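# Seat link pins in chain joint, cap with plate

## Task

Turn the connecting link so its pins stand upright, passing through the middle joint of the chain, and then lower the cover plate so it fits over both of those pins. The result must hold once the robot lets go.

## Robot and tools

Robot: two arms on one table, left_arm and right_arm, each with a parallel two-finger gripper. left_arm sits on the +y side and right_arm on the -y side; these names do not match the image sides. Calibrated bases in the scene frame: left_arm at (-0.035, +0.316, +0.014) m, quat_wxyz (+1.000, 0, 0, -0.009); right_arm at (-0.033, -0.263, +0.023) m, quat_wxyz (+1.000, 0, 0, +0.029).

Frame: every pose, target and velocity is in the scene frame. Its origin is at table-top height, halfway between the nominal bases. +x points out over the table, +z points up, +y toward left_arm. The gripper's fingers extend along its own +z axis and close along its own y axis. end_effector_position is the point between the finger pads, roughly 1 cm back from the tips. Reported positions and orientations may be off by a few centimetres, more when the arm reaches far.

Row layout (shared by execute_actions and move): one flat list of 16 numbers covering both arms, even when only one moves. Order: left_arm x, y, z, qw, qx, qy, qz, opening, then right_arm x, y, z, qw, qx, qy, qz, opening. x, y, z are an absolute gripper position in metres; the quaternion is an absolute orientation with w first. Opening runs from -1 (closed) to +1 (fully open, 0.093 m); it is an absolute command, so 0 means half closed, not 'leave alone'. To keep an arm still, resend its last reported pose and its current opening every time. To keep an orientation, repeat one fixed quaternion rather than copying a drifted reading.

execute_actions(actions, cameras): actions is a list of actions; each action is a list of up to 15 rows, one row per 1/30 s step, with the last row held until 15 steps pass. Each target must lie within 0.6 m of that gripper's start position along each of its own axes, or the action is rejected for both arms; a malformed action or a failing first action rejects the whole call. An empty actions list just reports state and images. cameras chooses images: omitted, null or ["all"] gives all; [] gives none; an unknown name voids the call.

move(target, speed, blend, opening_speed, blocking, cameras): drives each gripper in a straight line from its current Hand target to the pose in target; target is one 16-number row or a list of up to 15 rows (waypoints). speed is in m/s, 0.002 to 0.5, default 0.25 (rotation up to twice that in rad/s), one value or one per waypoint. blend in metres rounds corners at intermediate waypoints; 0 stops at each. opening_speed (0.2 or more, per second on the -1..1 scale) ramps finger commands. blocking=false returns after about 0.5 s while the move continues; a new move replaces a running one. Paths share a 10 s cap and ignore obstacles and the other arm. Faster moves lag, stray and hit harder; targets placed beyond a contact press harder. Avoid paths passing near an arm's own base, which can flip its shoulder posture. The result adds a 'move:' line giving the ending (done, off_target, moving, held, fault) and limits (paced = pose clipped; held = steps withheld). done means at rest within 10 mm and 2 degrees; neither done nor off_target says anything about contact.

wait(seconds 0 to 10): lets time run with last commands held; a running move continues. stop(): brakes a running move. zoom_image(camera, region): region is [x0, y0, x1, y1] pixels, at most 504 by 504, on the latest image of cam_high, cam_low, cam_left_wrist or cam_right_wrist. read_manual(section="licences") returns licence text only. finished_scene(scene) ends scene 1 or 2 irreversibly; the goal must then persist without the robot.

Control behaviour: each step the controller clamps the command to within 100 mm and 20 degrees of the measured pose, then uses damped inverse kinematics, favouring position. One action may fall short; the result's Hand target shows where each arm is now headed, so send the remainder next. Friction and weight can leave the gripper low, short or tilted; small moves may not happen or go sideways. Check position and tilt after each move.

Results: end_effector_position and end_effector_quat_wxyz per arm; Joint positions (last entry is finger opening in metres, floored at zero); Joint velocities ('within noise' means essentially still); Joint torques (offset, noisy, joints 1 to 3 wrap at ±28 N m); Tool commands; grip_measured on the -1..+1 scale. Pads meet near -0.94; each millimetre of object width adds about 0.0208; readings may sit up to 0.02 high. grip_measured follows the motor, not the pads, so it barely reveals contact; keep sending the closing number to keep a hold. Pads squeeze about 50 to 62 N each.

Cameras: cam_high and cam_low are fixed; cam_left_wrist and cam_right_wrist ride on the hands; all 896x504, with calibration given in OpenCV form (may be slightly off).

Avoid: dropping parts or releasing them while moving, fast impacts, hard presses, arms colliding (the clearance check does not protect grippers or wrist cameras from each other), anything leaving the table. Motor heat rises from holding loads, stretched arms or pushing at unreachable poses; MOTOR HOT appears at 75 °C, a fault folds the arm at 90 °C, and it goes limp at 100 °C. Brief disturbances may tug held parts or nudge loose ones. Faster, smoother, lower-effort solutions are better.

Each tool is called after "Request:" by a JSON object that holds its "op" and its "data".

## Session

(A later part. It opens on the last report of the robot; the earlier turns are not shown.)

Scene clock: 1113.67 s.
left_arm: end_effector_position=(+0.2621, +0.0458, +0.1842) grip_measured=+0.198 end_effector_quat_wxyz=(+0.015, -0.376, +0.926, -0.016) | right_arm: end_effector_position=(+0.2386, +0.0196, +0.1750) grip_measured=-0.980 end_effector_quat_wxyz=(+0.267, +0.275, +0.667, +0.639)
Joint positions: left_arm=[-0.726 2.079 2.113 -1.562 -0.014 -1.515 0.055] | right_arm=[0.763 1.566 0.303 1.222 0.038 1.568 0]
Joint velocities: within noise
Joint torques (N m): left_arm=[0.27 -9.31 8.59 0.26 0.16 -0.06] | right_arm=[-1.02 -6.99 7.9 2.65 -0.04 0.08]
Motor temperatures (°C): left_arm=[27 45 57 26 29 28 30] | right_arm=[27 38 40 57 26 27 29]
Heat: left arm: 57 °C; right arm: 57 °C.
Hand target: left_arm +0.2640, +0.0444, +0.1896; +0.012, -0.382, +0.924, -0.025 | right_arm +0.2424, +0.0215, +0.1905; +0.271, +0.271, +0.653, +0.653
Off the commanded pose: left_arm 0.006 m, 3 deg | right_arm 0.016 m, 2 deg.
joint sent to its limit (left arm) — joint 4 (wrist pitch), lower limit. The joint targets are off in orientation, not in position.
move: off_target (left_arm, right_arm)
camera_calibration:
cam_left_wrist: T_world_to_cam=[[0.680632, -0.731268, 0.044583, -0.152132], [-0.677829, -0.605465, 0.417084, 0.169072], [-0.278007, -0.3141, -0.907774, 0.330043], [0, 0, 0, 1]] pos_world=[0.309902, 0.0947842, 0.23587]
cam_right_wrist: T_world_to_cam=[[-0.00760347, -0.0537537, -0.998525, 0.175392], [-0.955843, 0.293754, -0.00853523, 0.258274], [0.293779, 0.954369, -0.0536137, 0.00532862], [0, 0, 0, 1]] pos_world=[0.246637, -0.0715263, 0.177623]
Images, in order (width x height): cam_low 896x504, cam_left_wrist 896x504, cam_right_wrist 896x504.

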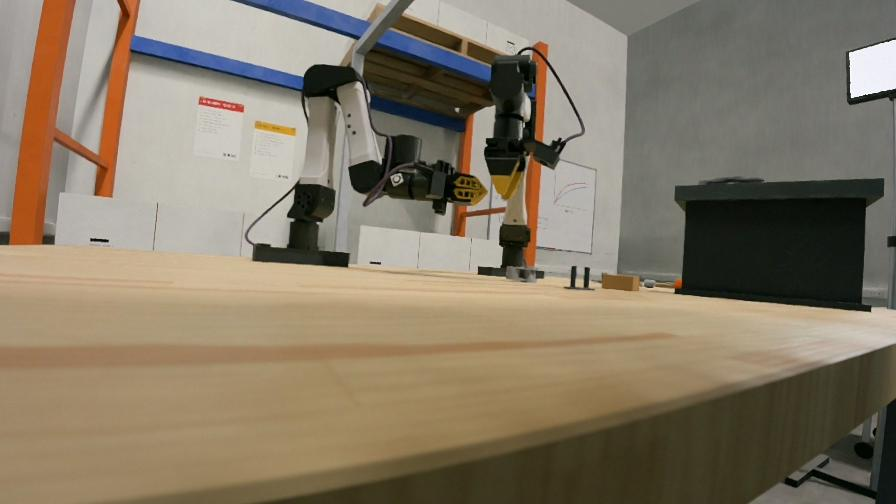

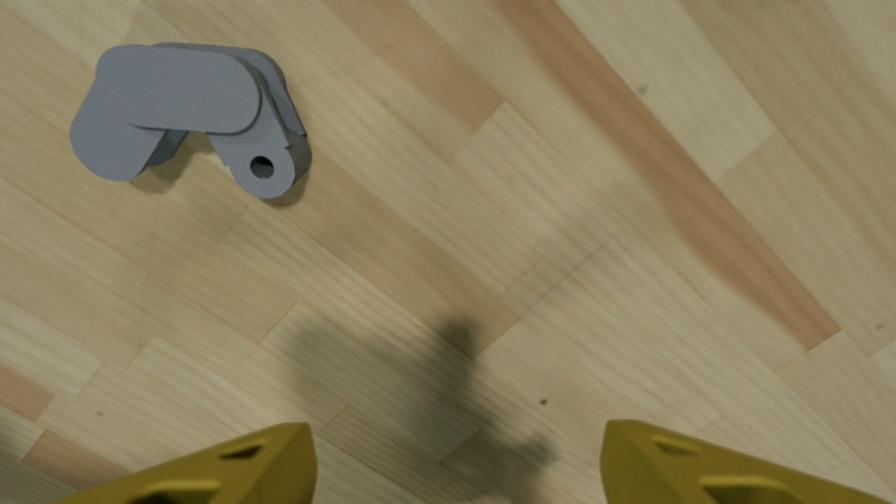

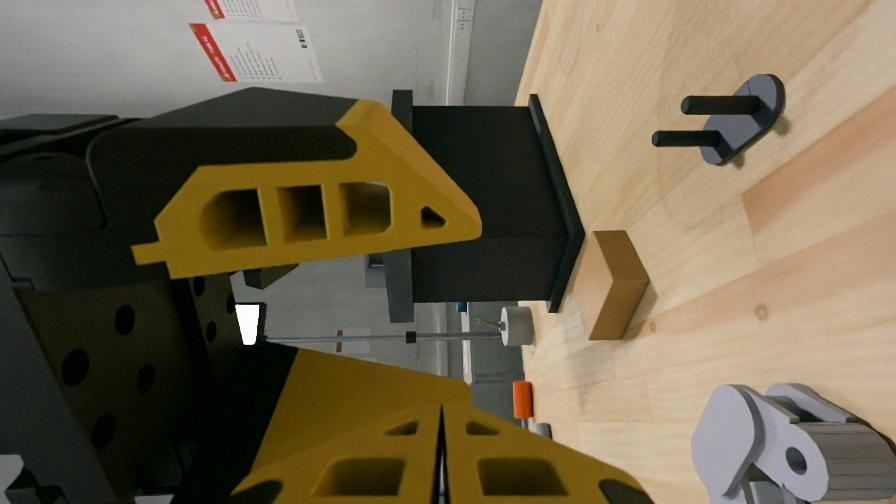

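Request:
{"op": "move", "data": {"target": [[0.2642,0.0442,0.27,0.1,-0.2,0.96,0,0.9,0.20,-0.03,0.20,0.2706,0.2706,0.6533,0.6533,-0.5],[0.32,0.13,0.25,0.2,0,0.98,0,0.9,0.22,-0.15,0.20,0.45,-0.40,0.63,0.45,0]], "speed": 0.2, "blend": 0.02}}

Scene clock: 1133.17 s.
left_arm: end_effector_position=(+0.3200, +0.1266, +0.2391) grip_measured=+0.898 end_effector_quat_wxyz=(+0.184, +0.001, +0.983, +0.007) | right_arm: end_effector_position=(+0.2142, -0.1471, +0.1919) grip_measured=-0.002 end_effector_quat_wxyz=(+0.496, -0.358, +0.625, +0.486)
Joint positions: left_arm=[-0.56 1.844 1.947 -1.367 -0.211 -0.543 0.088] | right_arm=[-0.282 1.271 0.403 0.26 -1.508 -0.352 0.045]
Joint velocities: within noise
Joint torques (N m): left_arm=[0.25 -10.56 6.27 0.97 -0.07 0.09] | right_arm=[-0.58 -4.9 9.35 1.53 -0.22 0.01]
Motor temperatures (°C): left_arm=[27 47 55 26 29 28 29] | right_arm=[27 37 41 54 26 27 29]
Heat: left arm: 55 °C; right arm: 54 °C.
Hand target: left_arm +0.3199, +0.1300, +0.2499; +0.200, +0.000, +0.980, +0.000 | right_arm +0.2197, -0.1496, +0.2001; +0.508, -0.366, +0.622, +0.471
Off the commanded pose: left_arm 0.011 m, 2 deg | right_arm 0.010 m, 8 deg.
move: off_target (left_arm, right_arm); target 2's new opening was sent with right_arm's hand 0.010 m and 9 deg from that target
camera_calibration:
cam_left_wrist: T_world_to_cam=[[-0.0200849, -0.999604, -0.0197099, 0.138694], [-0.996801, 0.0184955, 0.0777531, 0.338567], [-0.0773578, 0.0212085, -0.996778, 0.33599], [0, 0, 0, 1]] pos_world=[0.366261, 0.125252, 0.311316]
cam_right_wrist: T_world_to_cam=[[0.934952, -0.274686, -0.224525, -0.199858], [-0.327812, -0.426888, -0.842796, 0.2036], [0.135657, 0.861577, -0.489165, 0.276289], [0, 0, 0, 1]] pos_world=[0.21612, -0.206028, 0.261871]

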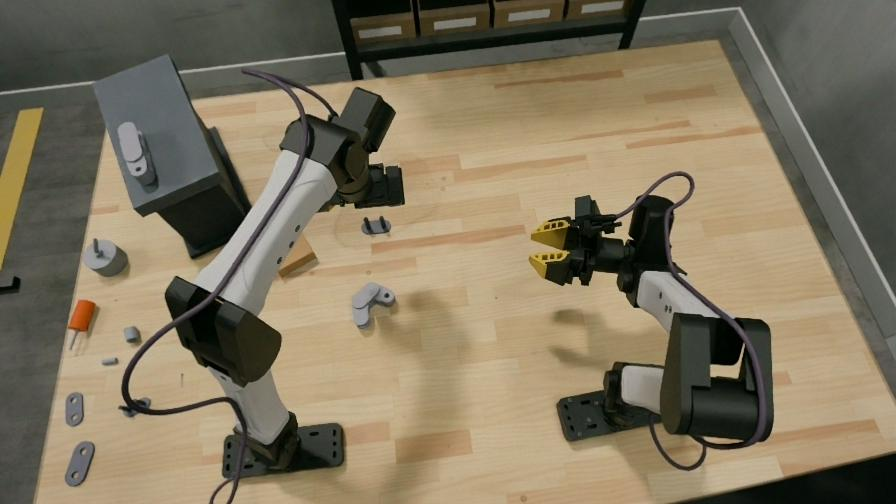

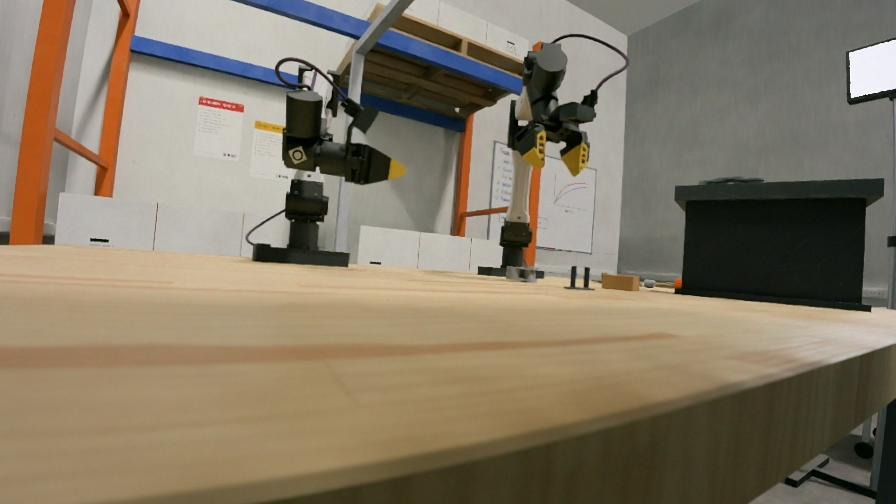

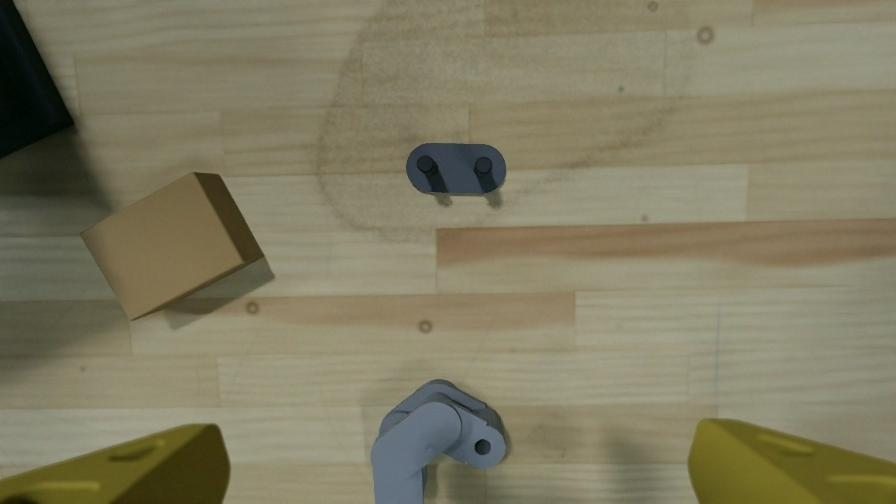

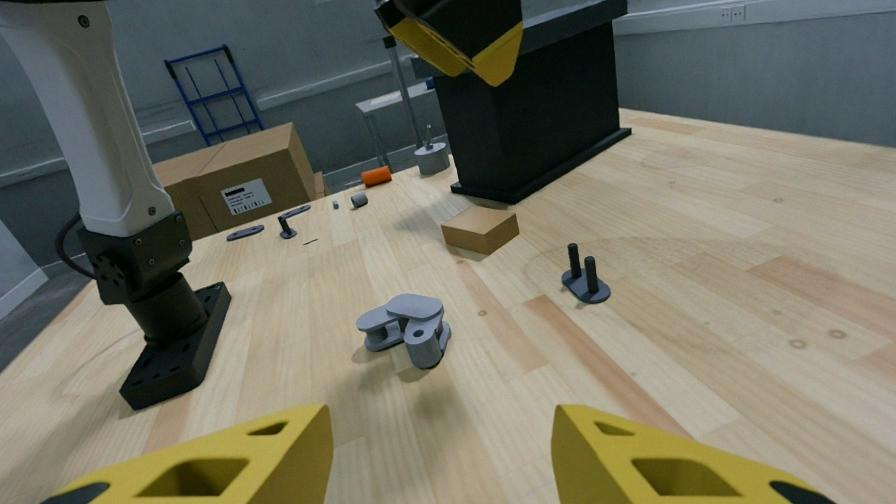

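Request:
{"op": "move", "data": {"target": [[0.395,0.127,0.12,0,0.7071,0.7071,0,0.9,0.22,-0.15,0.20,0.45,-0.40,0.63,0.45,0]], "speed": 0.2}}

Scene clock: 1166.67 s.
left_arm: end_effector_position=(+0.3912, +0.1241, +0.1174) grip_measured=+0.898 end_effector_quat_wxyz=(+0.006, +0.707, +0.708, +0.000) | right_arm: end_effector_position=(+0.2155, -0.1489, +0.1982) grip_measured=-0.002 end_effector_quat_wxyz=(+0.459, -0.400, +0.642, +0.465)
Joint positions: left_arm=[-0.404 2.43 2.43 -1.561 0.004 1.148 0.088] | right_arm=[-0.282 1.447 0.792 -0.926 -1.424 -1.346 0.045]
Joint velocities: within noise
Joint torques (N m): left_arm=[0.35 -10.92 8.55 0.18 0.13 0.11] | right_arm=[-0.05 -4.16 9.01 0.19 -0.46 -0.01]
Motor temperatures (°C): left_arm=[27 49 51 28 29 28 29] | right_arm=[27 35 42 49 26 27 29]
Heat: left arm: 51 °C; right arm: 49 °C.
Hand target: left_arm +0.3947, +0.1271, +0.1198; +0.008, +0.707, +0.707, +0.003 | right_arm +0.2199, -0.1500, +0.2000; +0.459, -0.407, +0.643, +0.458
Off the commanded pose: left_arm 0.005 m, 1 deg | right_arm 0.005 m, 1 deg.
joint sent to its limit (left arm) — joint 4 (wrist pitch), lower limit. The joint targets still meet the commanded pose.
move: done
camera_calibration:
cam_left_wrist: T_world_to_cam=[[-0.999783, 0.0202892, -0.0047064, 0.390175], [0.0163522, 0.904589, 0.42597, -0.128164], [0.0129, 0.425801, -0.904725, 0.123911], [0, 0, 0, 1]] pos_world=[0.390588, 0.055258, 0.168536]
cam_right_wrist: T_world_to_cam=[[0.947801, -0.246721, -0.201997, -0.20321], [-0.307122, -0.536039, -0.786345, 0.176631], [0.0857294, 0.807336, -0.583831, 0.302175], [0, 0, 0, 1]] pos_world=[0.220945, -0.199412, 0.274264]

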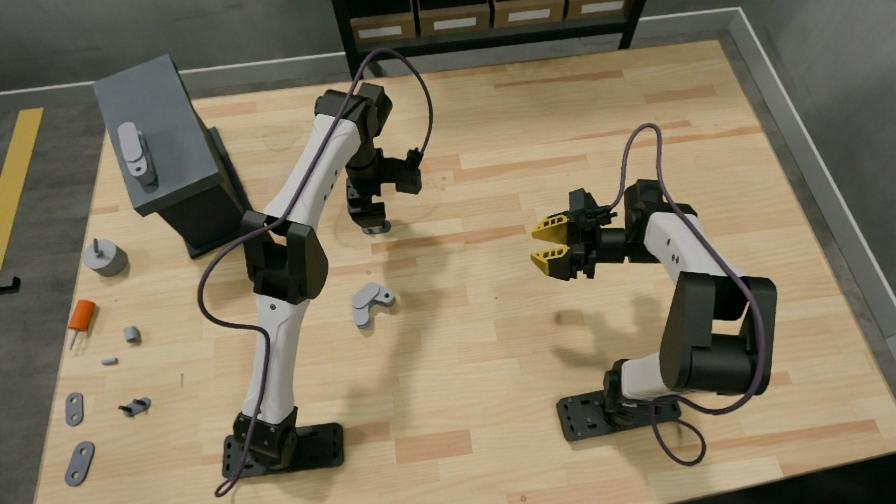

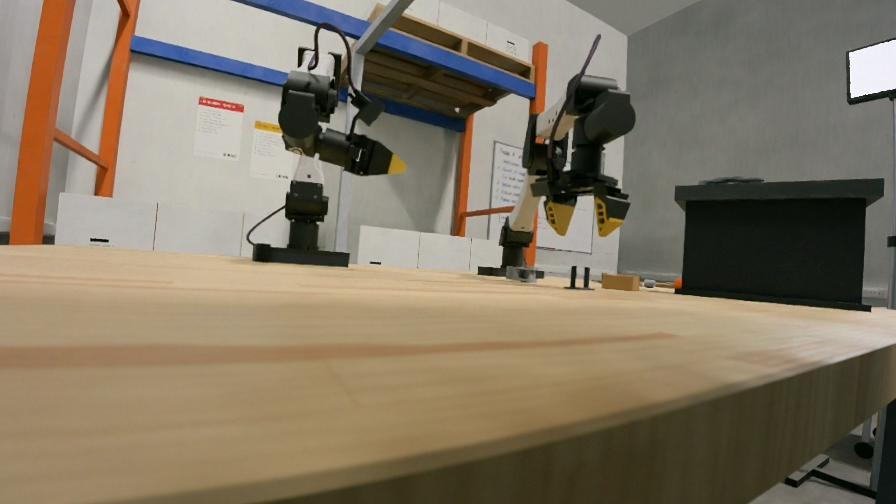

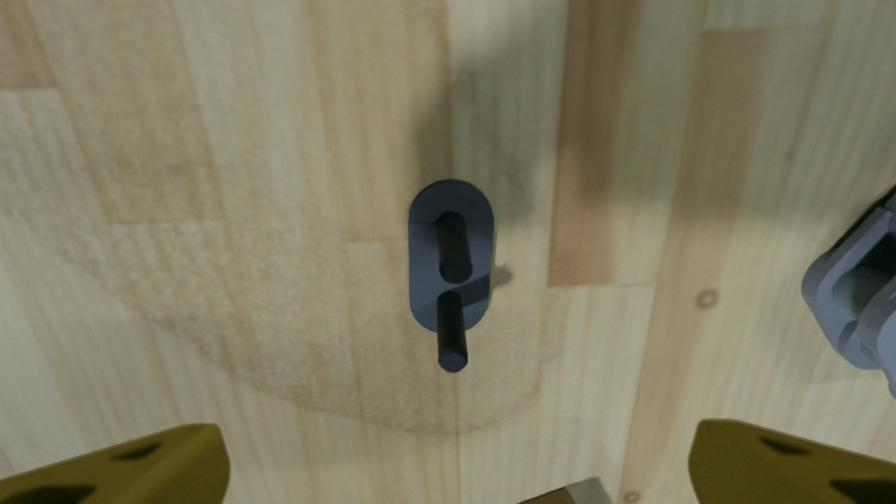

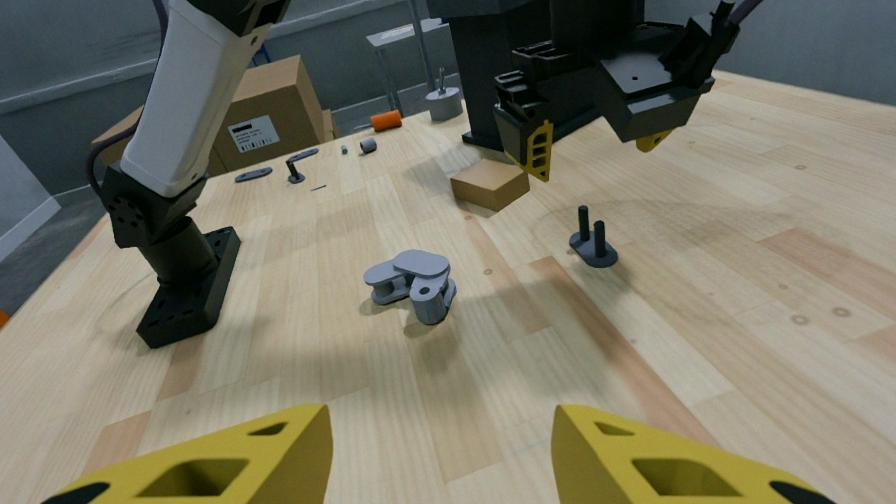

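Request:
{"op": "move", "data": {"target": [[0.397,0.133,0.07,0,0.7071,0.7071,0,0.9,0.22,-0.15,0.20,0.45,-0.40,0.63,0.45,0]], "speed": 0.1, "cameras": ["cam_left_wrist","cam_right_wrist"]}}

Request:
{"op": "zoom_image", "data": {"camera": "cam_right_wrist", "region": [440, 100, 740, 300]}}

Scene clock: 1182.27 s.
left_arm: end_effector_position=(+0.3932, +0.1302, +0.0643) grip_measured=+0.898 end_effector_quat_wxyz=(-0.010, +0.706, +0.708, -0.006) | right_arm: end_effector_position=(+0.2150, -0.1488, +0.1981) grip_measured=-0.002 end_effector_quat_wxyz=(+0.459, -0.401, +0.642, +0.465)
Joint positions: left_arm=[-0.39 2.43 2.217 -1.38 0.004 1.161 0.088] | right_arm=[-0.282 1.447 0.792 -0.932 -1.424 -1.352 0.045]
Joint velocities: within noise
Joint torques (N m): left_arm=[0.32 -13.01 5.9 0.34 0.12 0.1] | right_arm=[-0.08 -3.97 8.95 0.16 -0.44 0.04]
Motor temperatures (°C): left_arm=[27 49 51 27 29 28 28] | right_arm=[27 34 43 47 26 27 29]
Heat: left arm: 51 °C; right arm: 47 °C.
Hand target: left_arm +0.3970, +0.1330, +0.0700; +0.000, +0.707, +0.707, +0.000 | right_arm +0.2199, -0.1500, +0.2000; +0.459, -0.407, +0.643, +0.458
Off the commanded pose: left_arm 0.007 m, 1 deg | right_arm 0.006 m, 1 deg.
move: done
camera_calibration:
cam_left_wrist: T_world_to_cam=[[-0.999487, 0.0197764, 0.0252023, 0.389776], [0.0288071, 0.899003, 0.436995, -0.115993], [-0.0140148, 0.437496, -0.899111, 0.081869], [0, 0, 0, 1]] pos_world=[0.394064, 0.0607522, 0.114474]
cam_right_wrist: T_world_to_cam=[[0.948156, -0.24592, -0.201307, -0.202762], [-0.306143, -0.536736, -0.786251, 0.176146], [0.0853059, 0.807117, -0.584196, 0.302226], [0, 0, 0, 1]] pos_world=[0.220394, -0.199251, 0.274236]
Images, in order (width x height): cam_left_wrist 896x504, cam_right_wrist 896x504.

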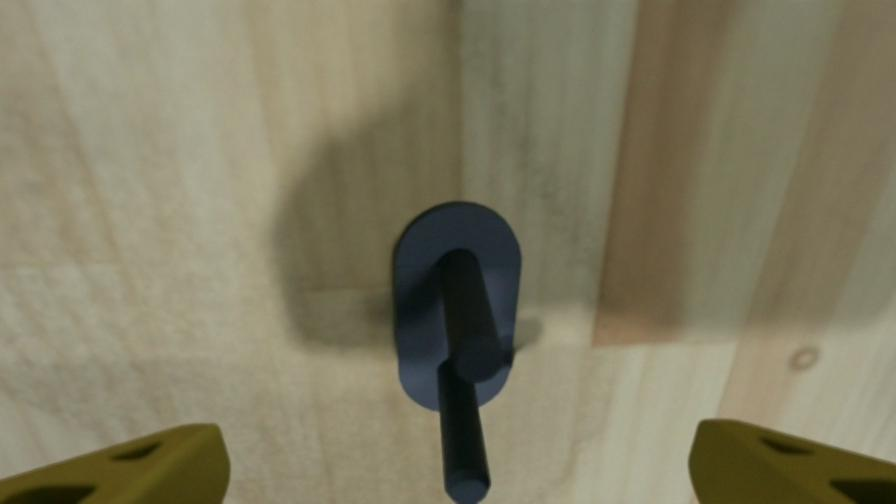

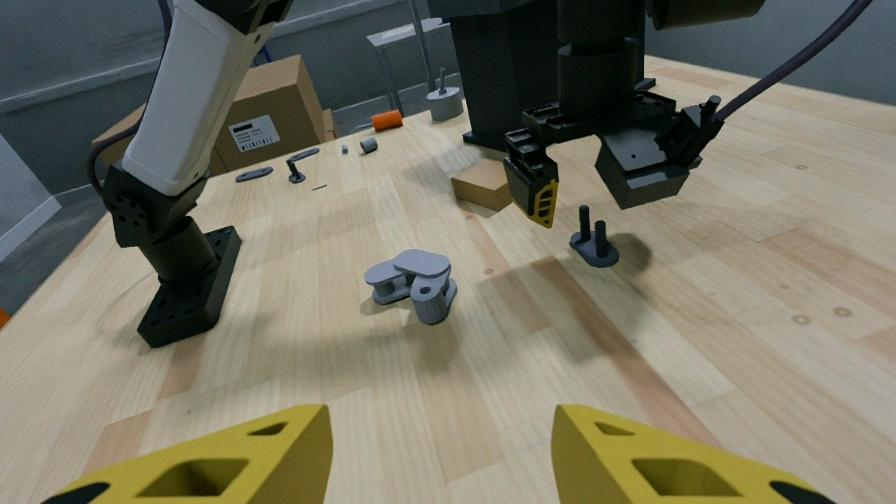

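Scaled by 1.680 from the camera's 896x504 image, which has a finer 1280x720 frame.

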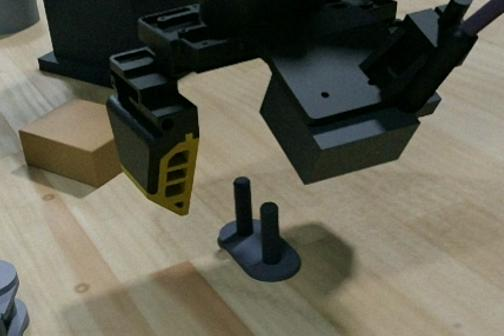

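Request:
{"op": "move", "data": {"target": [[0.396,0.132,0.045,0,0.7071,0.7071,0,0.6,0.22,-0.15,0.20,0.45,-0.40,0.63,0.45,0]], "speed": 0.06, "cameras": ["cam_left_wrist","cam_right_wrist"]}}

Request:
{"op": "zoom_image", "data": {"camera": "cam_right_wrist", "region": [440, 100, 740, 300]}}

Scene clock: 1203.93 s.
left_arm: end_effector_position=(+0.3922, +0.1307, +0.0386) grip_measured=+0.602 end_effector_quat_wxyz=(-0.010, +0.707, +0.708, -0.006) | right_arm: end_effector_position=(+0.2148, -0.1487, +0.1981) grip_measured=-0.002 end_effector_quat_wxyz=(+0.459, -0.401, +0.642, +0.465)
Joint positions: left_arm=[-0.39 2.43 2.115 -1.28 0.004 1.162 0.074] | right_arm=[-0.282 1.447 0.792 -0.933 -1.424 -1.353 0.045]
Joint velocities: within noise
Joint torques (N m): left_arm=[0.05 -13.09 5.96 0.32 0.12 0.07] | right_arm=[-0.09 -3.81 9.09 0.16 -0.46 0]
Motor temperatures (°C): left_arm=[27 52 49 26 29 28 28] | right_arm=[27 33 43 45 26 27 29]
Heat: left arm: 52 °C; right arm: 45 °C.
Hand target: left_arm +0.3960, +0.1320, +0.0450; +0.000, +0.707, +0.707, +0.000 | right_arm +0.2199, -0.1500, +0.2000; +0.459, -0.407, +0.643, +0.459
Off the commanded pose: left_arm 0.008 m, 1 deg | right_arm 0.006 m, 1 deg.
move: done
camera_calibration:
cam_left_wrist: T_world_to_cam=[[-0.999433, 0.0201381, 0.0269693, 0.389291], [0.0299165, 0.898665, 0.437615, -0.105548], [-0.0154236, 0.438174, -0.898758, 0.0590456], [0, 0, 0, 1]] pos_world=[0.393139, 0.0611407, 0.0887583]
cam_right_wrist: T_world_to_cam=[[0.948019, -0.245832, -0.202058, -0.20246], [-0.306701, -0.536619, -0.786114, 0.176237], [0.0848239, 0.807222, -0.584122, 0.302321], [0, 0, 0, 1]] pos_world=[0.220344, -0.199239, 0.274225]
Images, in order (width x height): cam_left_wrist 896x504, cam_right_wrist 896x504.

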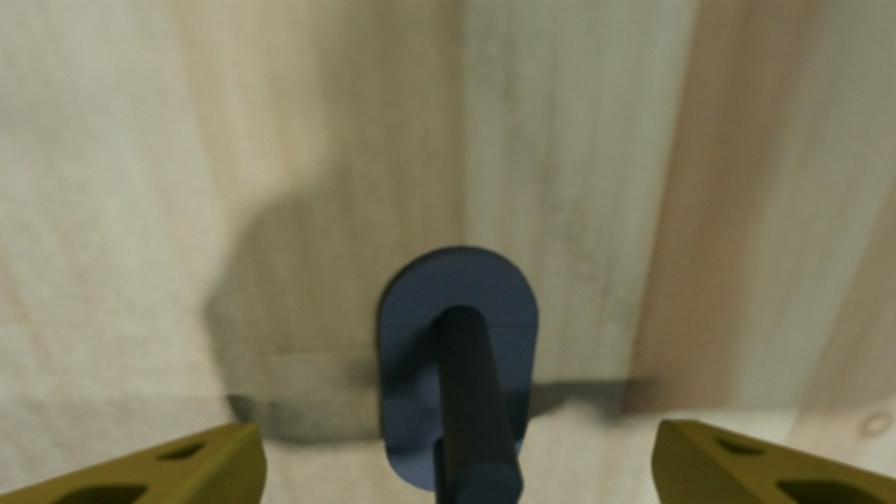

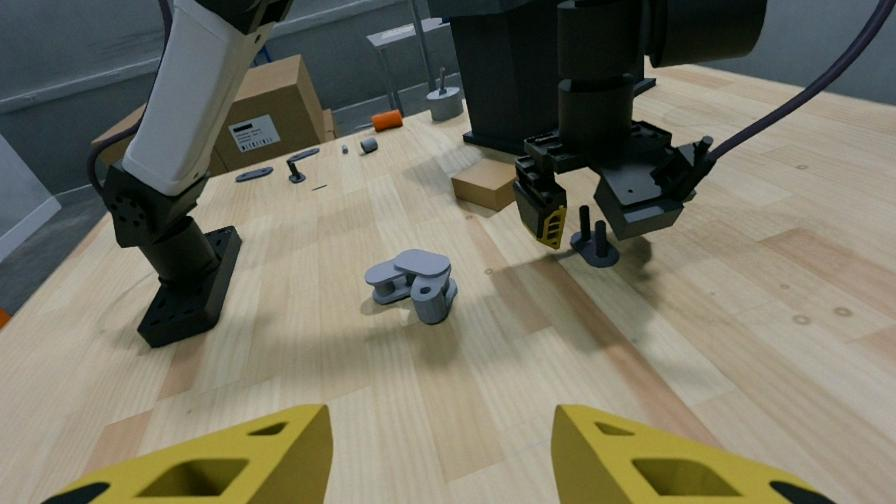

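Scaled by 1.680 from the camera's 896x504 image, which has a finer 1280x720 frame.

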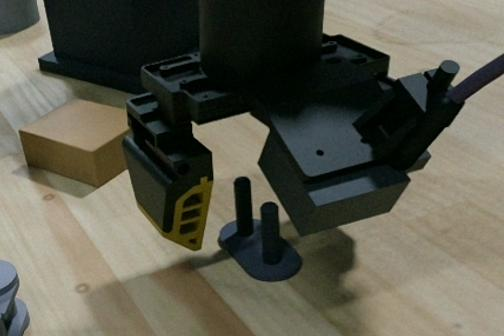

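Request:
{"op": "move", "data": {"target": [[0.3955,0.1305,0.030,0,0.7071,0.7071,0,0.2,0.22,-0.15,0.20,0.45,-0.40,0.63,0.45,0]], "speed": 0.05, "opening_speed": 0.6, "cameras": ["cam_left_wrist","cam_right_wrist"]}}

Request:
{"op": "zoom_image", "data": {"camera": "cam_right_wrist", "region": [490, 150, 690, 290]}}

Scene clock: 1220.43 s.
left_arm: end_effector_position=(+0.3932, +0.1302, +0.0274) grip_measured=+0.202 end_effector_quat_wxyz=(-0.006, +0.707, +0.708, -0.005) | right_arm: end_effector_position=(+0.2148, -0.1487, +0.1981) grip_measured=-0.002 end_effector_quat_wxyz=(+0.459, -0.401, +0.642, +0.465)
Joint positions: left_arm=[-0.39 2.43 2.071 -1.226 0.004 1.162 0.055] | right_arm=[-0.282 1.447 0.792 -0.933 -1.424 -1.353 0.045]
Joint velocities: within noise
Joint torques (N m): left_arm=[-0.25 -12.44 5.76 0.35 0.12 0.04] | right_arm=[0.01 -3.81 9.13 0.13 -0.41 0.04]
Motor temperatures (°C): left_arm=[27 53 49 26 29 28 28] | right_arm=[27 33 43 44 26 27 29]
Heat: left arm: 53 °C; right arm: 44 °C.
Hand target: left_arm +0.3954, +0.1305, +0.0300; +0.000, +0.707, +0.707, +0.000 | right_arm +0.2199, -0.1500, +0.2000; +0.459, -0.407, +0.643, +0.458
Off the commanded pose: left_arm 0.003 m, 1 deg | right_arm 0.006 m, 1 deg.
move: done
camera_calibration:
cam_left_wrist: T_world_to_cam=[[-0.999624, 0.0202206, 0.0184951, 0.390934], [0.0262511, 0.900248, 0.434586, -0.0989374], [-0.00786258, 0.434908, -0.900441, 0.046647], [0, 0, 0, 1]] pos_world=[0.393751, 0.0608761, 0.0777692]
cam_right_wrist: T_world_to_cam=[[0.948107, -0.245796, -0.201689, -0.202547], [-0.306382, -0.536701, -0.786182, 0.176169], [0.0849938, 0.807178, -0.584157, 0.302285], [0, 0, 0, 1]] pos_world=[0.220319, -0.199233, 0.274232]
Images, in order (width x height): cam_left_wrist 896x504, cam_right_wrist 896x504.

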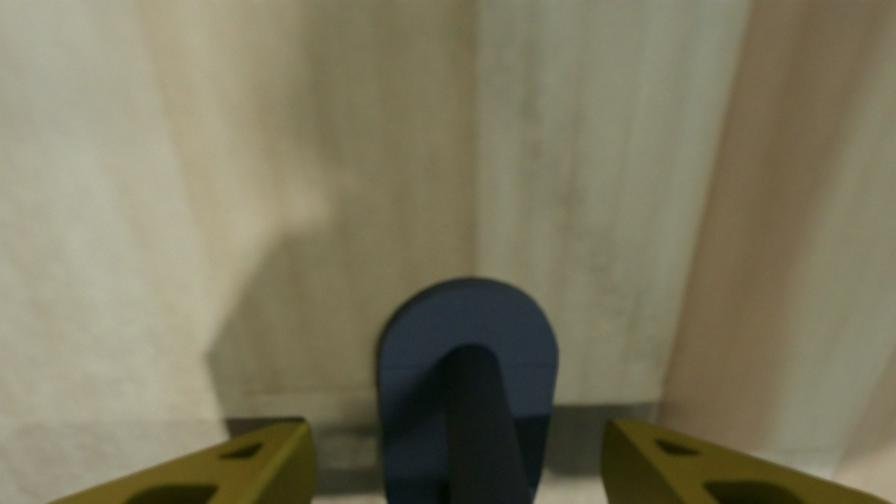

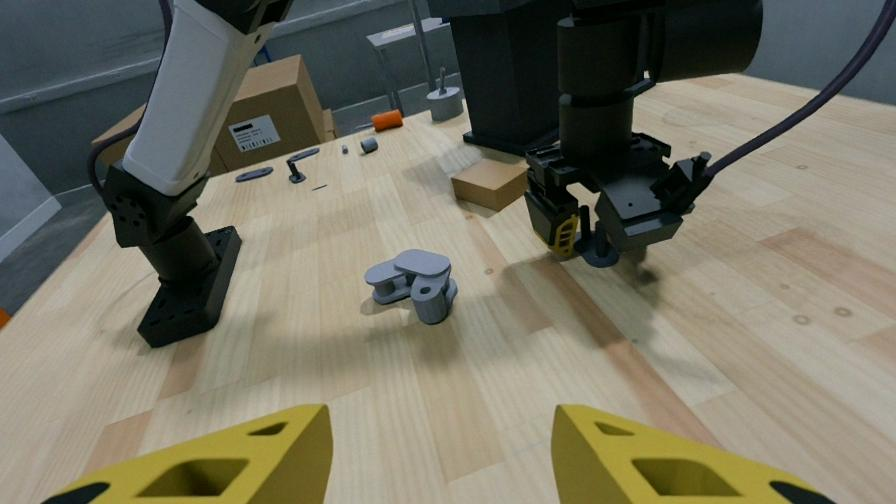

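Scaled by 2.520 from the camera's 896x504 image, which has a finer 1280x720 frame.

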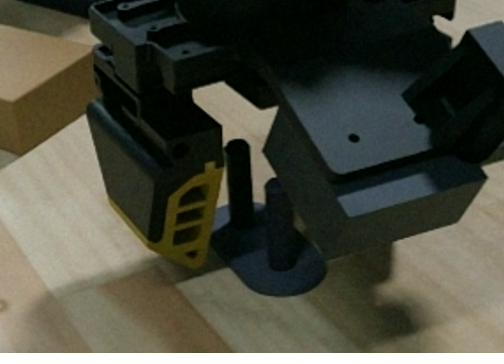

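Request:
{"op": "move", "data": {"target": [[0.3945,0.1305,0.0235,0,0.7071,0.7071,0,0.1,0.22,-0.15,0.20,0.45,-0.40,0.63,0.45,0]], "speed": 0.04, "cameras": ["cam_left_wrist","cam_right_wrist"]}}

Request:
{"op": "zoom_image", "data": {"camera": "cam_right_wrist", "region": [490, 150, 690, 290]}}

Scene clock: 1238.17 s.
left_arm: end_effector_position=(+0.3934, +0.1302, +0.0257) grip_measured=+0.101 end_effector_quat_wxyz=(-0.004, +0.707, +0.708, -0.004) | right_arm: end_effector_position=(+0.2148, -0.1487, +0.1981) grip_measured=-0.002 end_effector_quat_wxyz=(+0.459, -0.401, +0.642, +0.465)
Joint positions: left_arm=[-0.39 2.427 2.058 -1.213 0.004 1.162 0.05] | right_arm=[-0.282 1.447 0.792 -0.933 -1.424 -1.353 0.045]
Joint velocities: within noise
Joint torques (N m): left_arm=[-0.4 -12.08 4.68 0.5 0.12 0.02] | right_arm=[-0.21 -3.77 9.11 0.16 -0.47 0.03]
Motor temperatures (°C): left_arm=[27 54 48 26 29 28 28] | right_arm=[27 33 44 42 26 27 29]
Heat: left arm: 54 °C; right arm: 44 °C.
Hand target: left_arm +0.3946, +0.1305, +0.0236; +0.000, +0.707, +0.707, +0.000 | right_arm +0.2199, -0.1500, +0.2000; +0.459, -0.407, +0.643, +0.458
Off the commanded pose: left_arm 0.003 m, 1 deg | right_arm 0.006 m, 1 deg.
move: done
camera_calibration:
cam_left_wrist: T_world_to_cam=[[-0.999688, 0.0202481, 0.0146105, 0.391214], [0.0245797, 0.90097, 0.433185, -0.0975881], [-0.00439244, 0.433409, -0.901187, 0.0440632], [0, 0, 0, 1]] pos_world=[0.393684, 0.0609052, 0.076267]
cam_right_wrist: T_world_to_cam=[[0.94812, -0.245742, -0.201693, -0.202504], [-0.306355, -0.536717, -0.786182, 0.176155], [0.0849464, 0.807184, -0.584156, 0.302292], [0, 0, 0, 1]] pos_world=[0.220285, -0.199224, 0.274232]
Images, in order (width x height): cam_left_wrist 896x504, cam_right_wrist 896x504.

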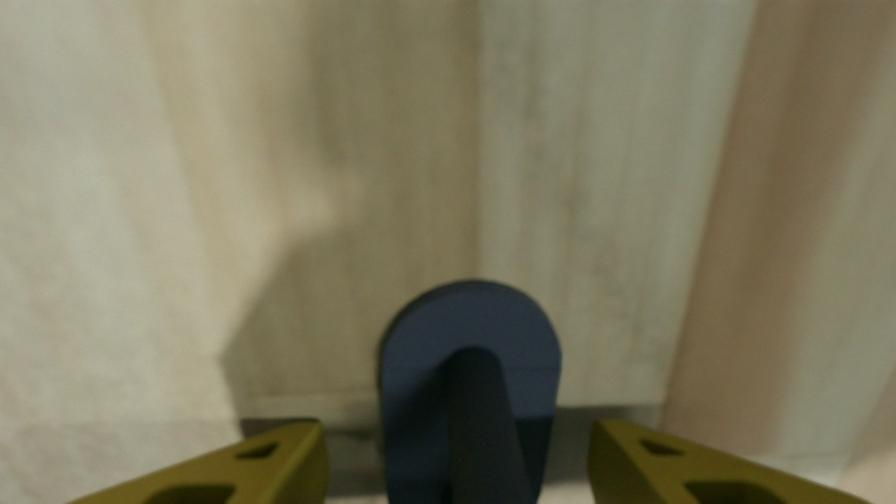

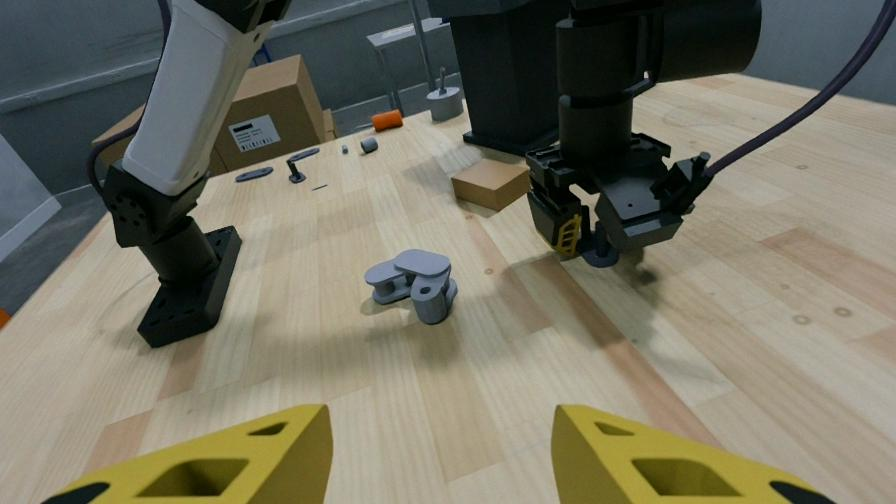

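Scaled by 2.520 from the camera's 896x504 image, which has a finer 1280x720 frame.

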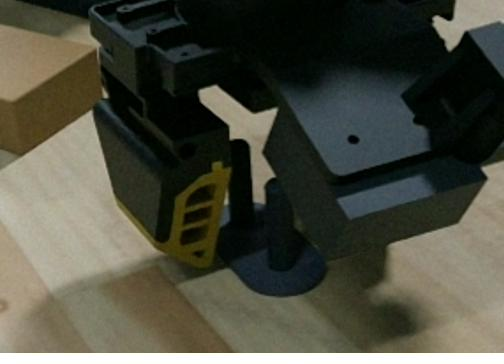

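Request:
{"op": "move", "data": {"target": [[0.3945,0.1305,0.021,0,0.7071,0.7071,0,-0.1,0.22,-0.15,0.20,0.45,-0.40,0.63,0.45,0]], "speed": 0.04, "cameras": ["cam_right_wrist"]}}

Request:
{"op": "zoom_image", "data": {"camera": "cam_right_wrist", "region": [490, 150, 690, 290]}}

Scene clock: 1250.17 s.
left_arm: end_effector_position=(+0.3966, +0.1298, +0.0251) grip_measured=-0.098 end_effector_quat_wxyz=(+0.002, +0.706, +0.708, +0.001) | right_arm: end_effector_position=(+0.2148, -0.1487, +0.1981) grip_measured=-0.002 end_effector_quat_wxyz=(+0.459, -0.401, +0.642, +0.465)
Joint positions: left_arm=[-0.39 2.425 2.053 -1.194 0 1.162 0.04] | right_arm=[-0.282 1.447 0.792 -0.933 -1.424 -1.353 0.045]
Joint velocities: within noise
Joint torques (N m): left_arm=[-0.35 -11.88 4.4 0.44 0.16 0.04] | right_arm=[-0.06 -3.73 9.06 0.13 -0.39 0.01]
Motor temperatures (°C): left_arm=[27 55 48 26 29 28 28] | right_arm=[27 33 44 42 26 27 29]
Heat: left arm: 55 °C; right arm: 44 °C.
Hand target: left_arm +0.3945, +0.1305, +0.0210; +0.000, +0.707, +0.707, +0.000 | right_arm +0.2199, -0.1500, +0.2000; +0.459, -0.407, +0.643, +0.459
Off the commanded pose: left_arm 0.005 m, 0 deg | right_arm 0.006 m, 1 deg.
move: done
camera_calibration:
cam_right_wrist: T_world_to_cam=[[0.94812, -0.245742, -0.201693, -0.202504], [-0.306355, -0.536717, -0.786182, 0.176155], [0.0849464, 0.807184, -0.584156, 0.302292], [0, 0, 0, 1]] pos_world=[0.220285, -0.199224, 0.274232]
Images, in order (width x height): cam_right_wrist 896x504.

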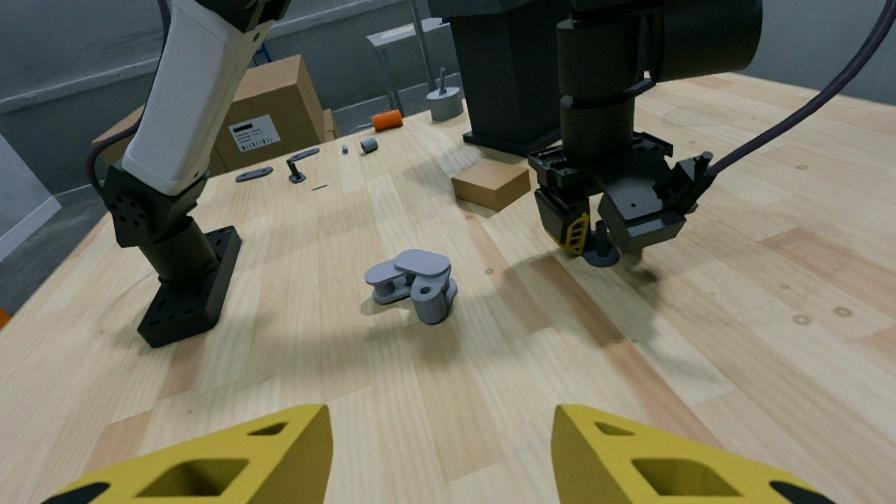

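Scaled by 2.520 from the camera's 896x504 image, which has a finer 1280x720 frame.

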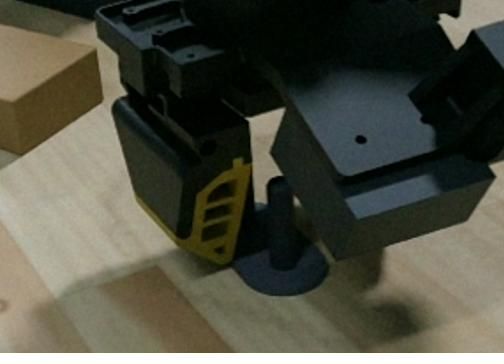

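Request:
{"op": "move", "data": {"target": [[0.3945,0.1305,0.022,0,0.7071,0.7071,0,-0.7,0.22,-0.15,0.20,0.45,-0.40,0.63,0.45,0]], "opening_speed": 0.6, "cameras": ["cam_left_wrist"]}}

Request:
{"op": "move", "data": {"target": [[0.3945,0.1305,0.08,0,0.7071,0.7071,0,-0.7,0.22,-0.15,0.20,0.45,-0.40,0.63,0.45,0]], "speed": 0.06, "cameras": ["cam_right_wrist","cam_left_wrist","cam_low"]}}

Request:
{"op": "zoom_image", "data": {"camera": "cam_right_wrist", "region": [490, 150, 690, 290]}}

Scene clock: 1260.37 s.
left_arm: end_effector_position=(+0.4016, +0.1295, +0.0252) grip_measured=-0.496 end_effector_quat_wxyz=(+0.009, +0.706, +0.708, +0.009) | right_arm: end_effector_position=(+0.2148, -0.1487, +0.1981) grip_measured=-0.002 end_effector_quat_wxyz=(+0.459, -0.401, +0.642, +0.465)
Joint positions: left_arm=[-0.39 2.425 2.052 -1.175 -0.011 1.162 0.021] | right_arm=[-0.282 1.447 0.792 -0.933 -1.424 -1.353 0.045]
Joint velocities: within noise
Joint torques (N m): left_arm=[-0.39 -11.95 4.79 0.26 0.25 0.01] | right_arm=[-0.21 -3.78 9.03 0.12 -0.41 0.06]
Motor temperatures (°C): left_arm=[27 54 48 26 29 28 28] | right_arm=[27 33 44 41 26 27 29]
Heat: left arm: 54 °C; right arm: 44 °C.
Hand target: left_arm +0.3946, +0.1305, +0.0221; +0.000, +0.707, +0.707, +0.000 | right_arm +0.2199, -0.1500, +0.2000; +0.459, -0.407, +0.643, +0.459
Off the commanded pose: left_arm 0.008 m, 1 deg | right_arm 0.006 m, 1 deg.
move: done
camera_calibration:
cam_left_wrist: T_world_to_cam=[[-0.999545, 0.0197707, -0.0227957, 0.400466], [0.00792647, 0.900955, 0.43384, -0.0903079], [0.0291152, 0.433461, -0.900702, 0.0304436], [0, 0, 0, 1]] pos_world=[0.400113, 0.0602498, 0.0757286]
Images, in order (width x height): cam_left_wrist 896x504.

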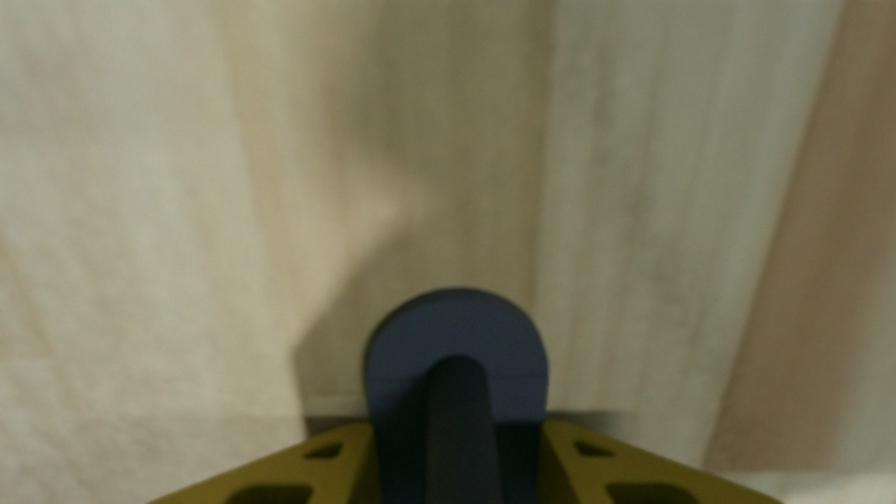

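Scene clock: 1262.00 s.
left_arm: end_effector_position=(+0.3914, +0.1339, +0.0654) grip_measured=-0.496 end_effector_quat_wxyz=(-0.016, +0.706, +0.708, -0.001) | right_arm: end_effector_position=(+0.2148, -0.1487, +0.1981) grip_measured=-0.002 end_effector_quat_wxyz=(+0.459, -0.401, +0.642, +0.465)
Joint positions: left_arm=[-0.39 2.425 2.212 -1.389 -0.011 1.162 0.021] | right_arm=[-0.282 1.447 0.792 -0.933 -1.424 -1.353 0.045]
Joint velocities: within noise
Joint torques (N m): left_arm=[-0.38 -13.15 8.73 0.11 0.25 0.04] | right_arm=[-0.12 -3.89 9.14 0.19 -0.48 0.04]
Motor temperatures (°C): left_arm=[27 54 48 26 29 28 28] | right_arm=[27 33 44 41 26 27 29]
Heat: left arm: 54 °C; right arm: 44 °C.
Hand target: left_arm +0.3942, +0.1306, +0.0799; +0.000, +0.707, +0.707, +0.000 | right_arm +0.2199, -0.1500, +0.2000; +0.459, -0.407, +0.643, +0.459
Off the commanded pose: left_arm 0.015 m, 2 deg | right_arm 0.006 m, 1 deg.
move: off_target (left_arm)
camera_calibration:
cam_left_wrist: T_world_to_cam=[[-0.999422, 0.0197177, 0.0277048, 0.387758], [0.0301231, 0.891378, 0.452259, -0.12023], [-0.015778, 0.452832, -0.891456, 0.0793898], [0, 0, 0, 1]] pos_world=[0.392408, 0.0635744, 0.114405]
cam_right_wrist: T_world_to_cam=[[0.94812, -0.245742, -0.201693, -0.202504], [-0.306355, -0.536717, -0.786182, 0.176155], [0.0849464, 0.807184, -0.584156, 0.302292], [0, 0, 0, 1]] pos_world=[0.220285, -0.199224, 0.274232]
Images, in order (width x height): cam_low 896x504, cam_left_wrist 896x504, cam_right_wrist 896x504.

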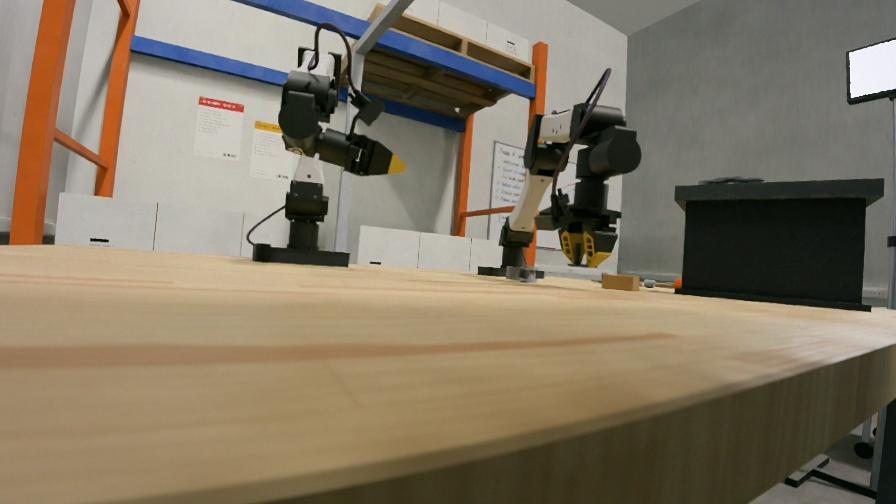

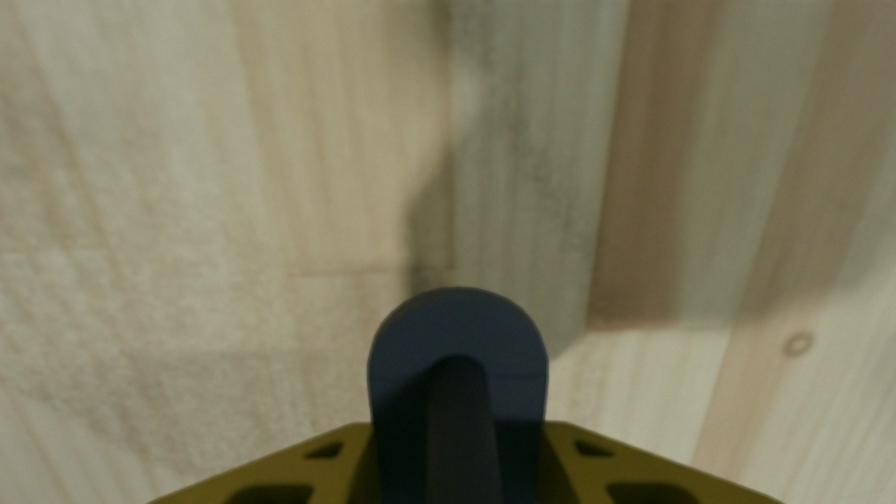

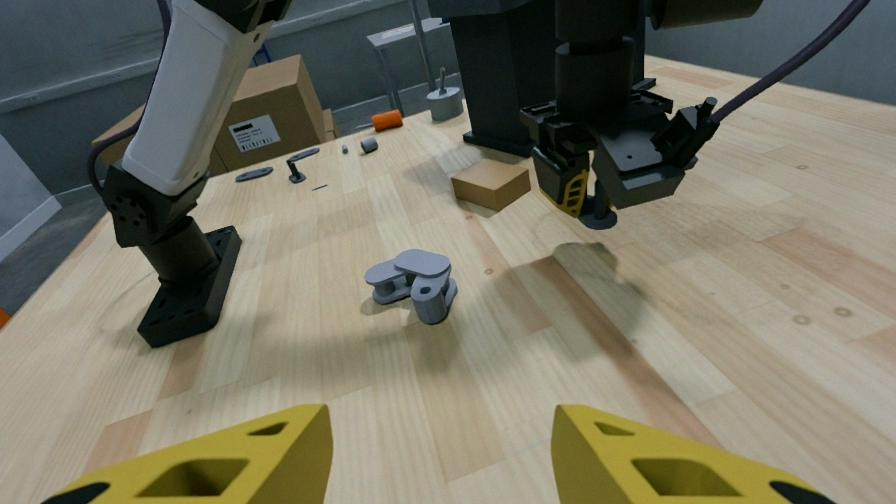

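Scaled by 2.520 from the camera's 896x504 image, which has a finer 1280x720 frame.

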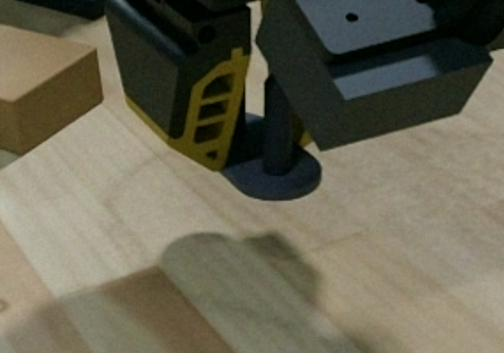

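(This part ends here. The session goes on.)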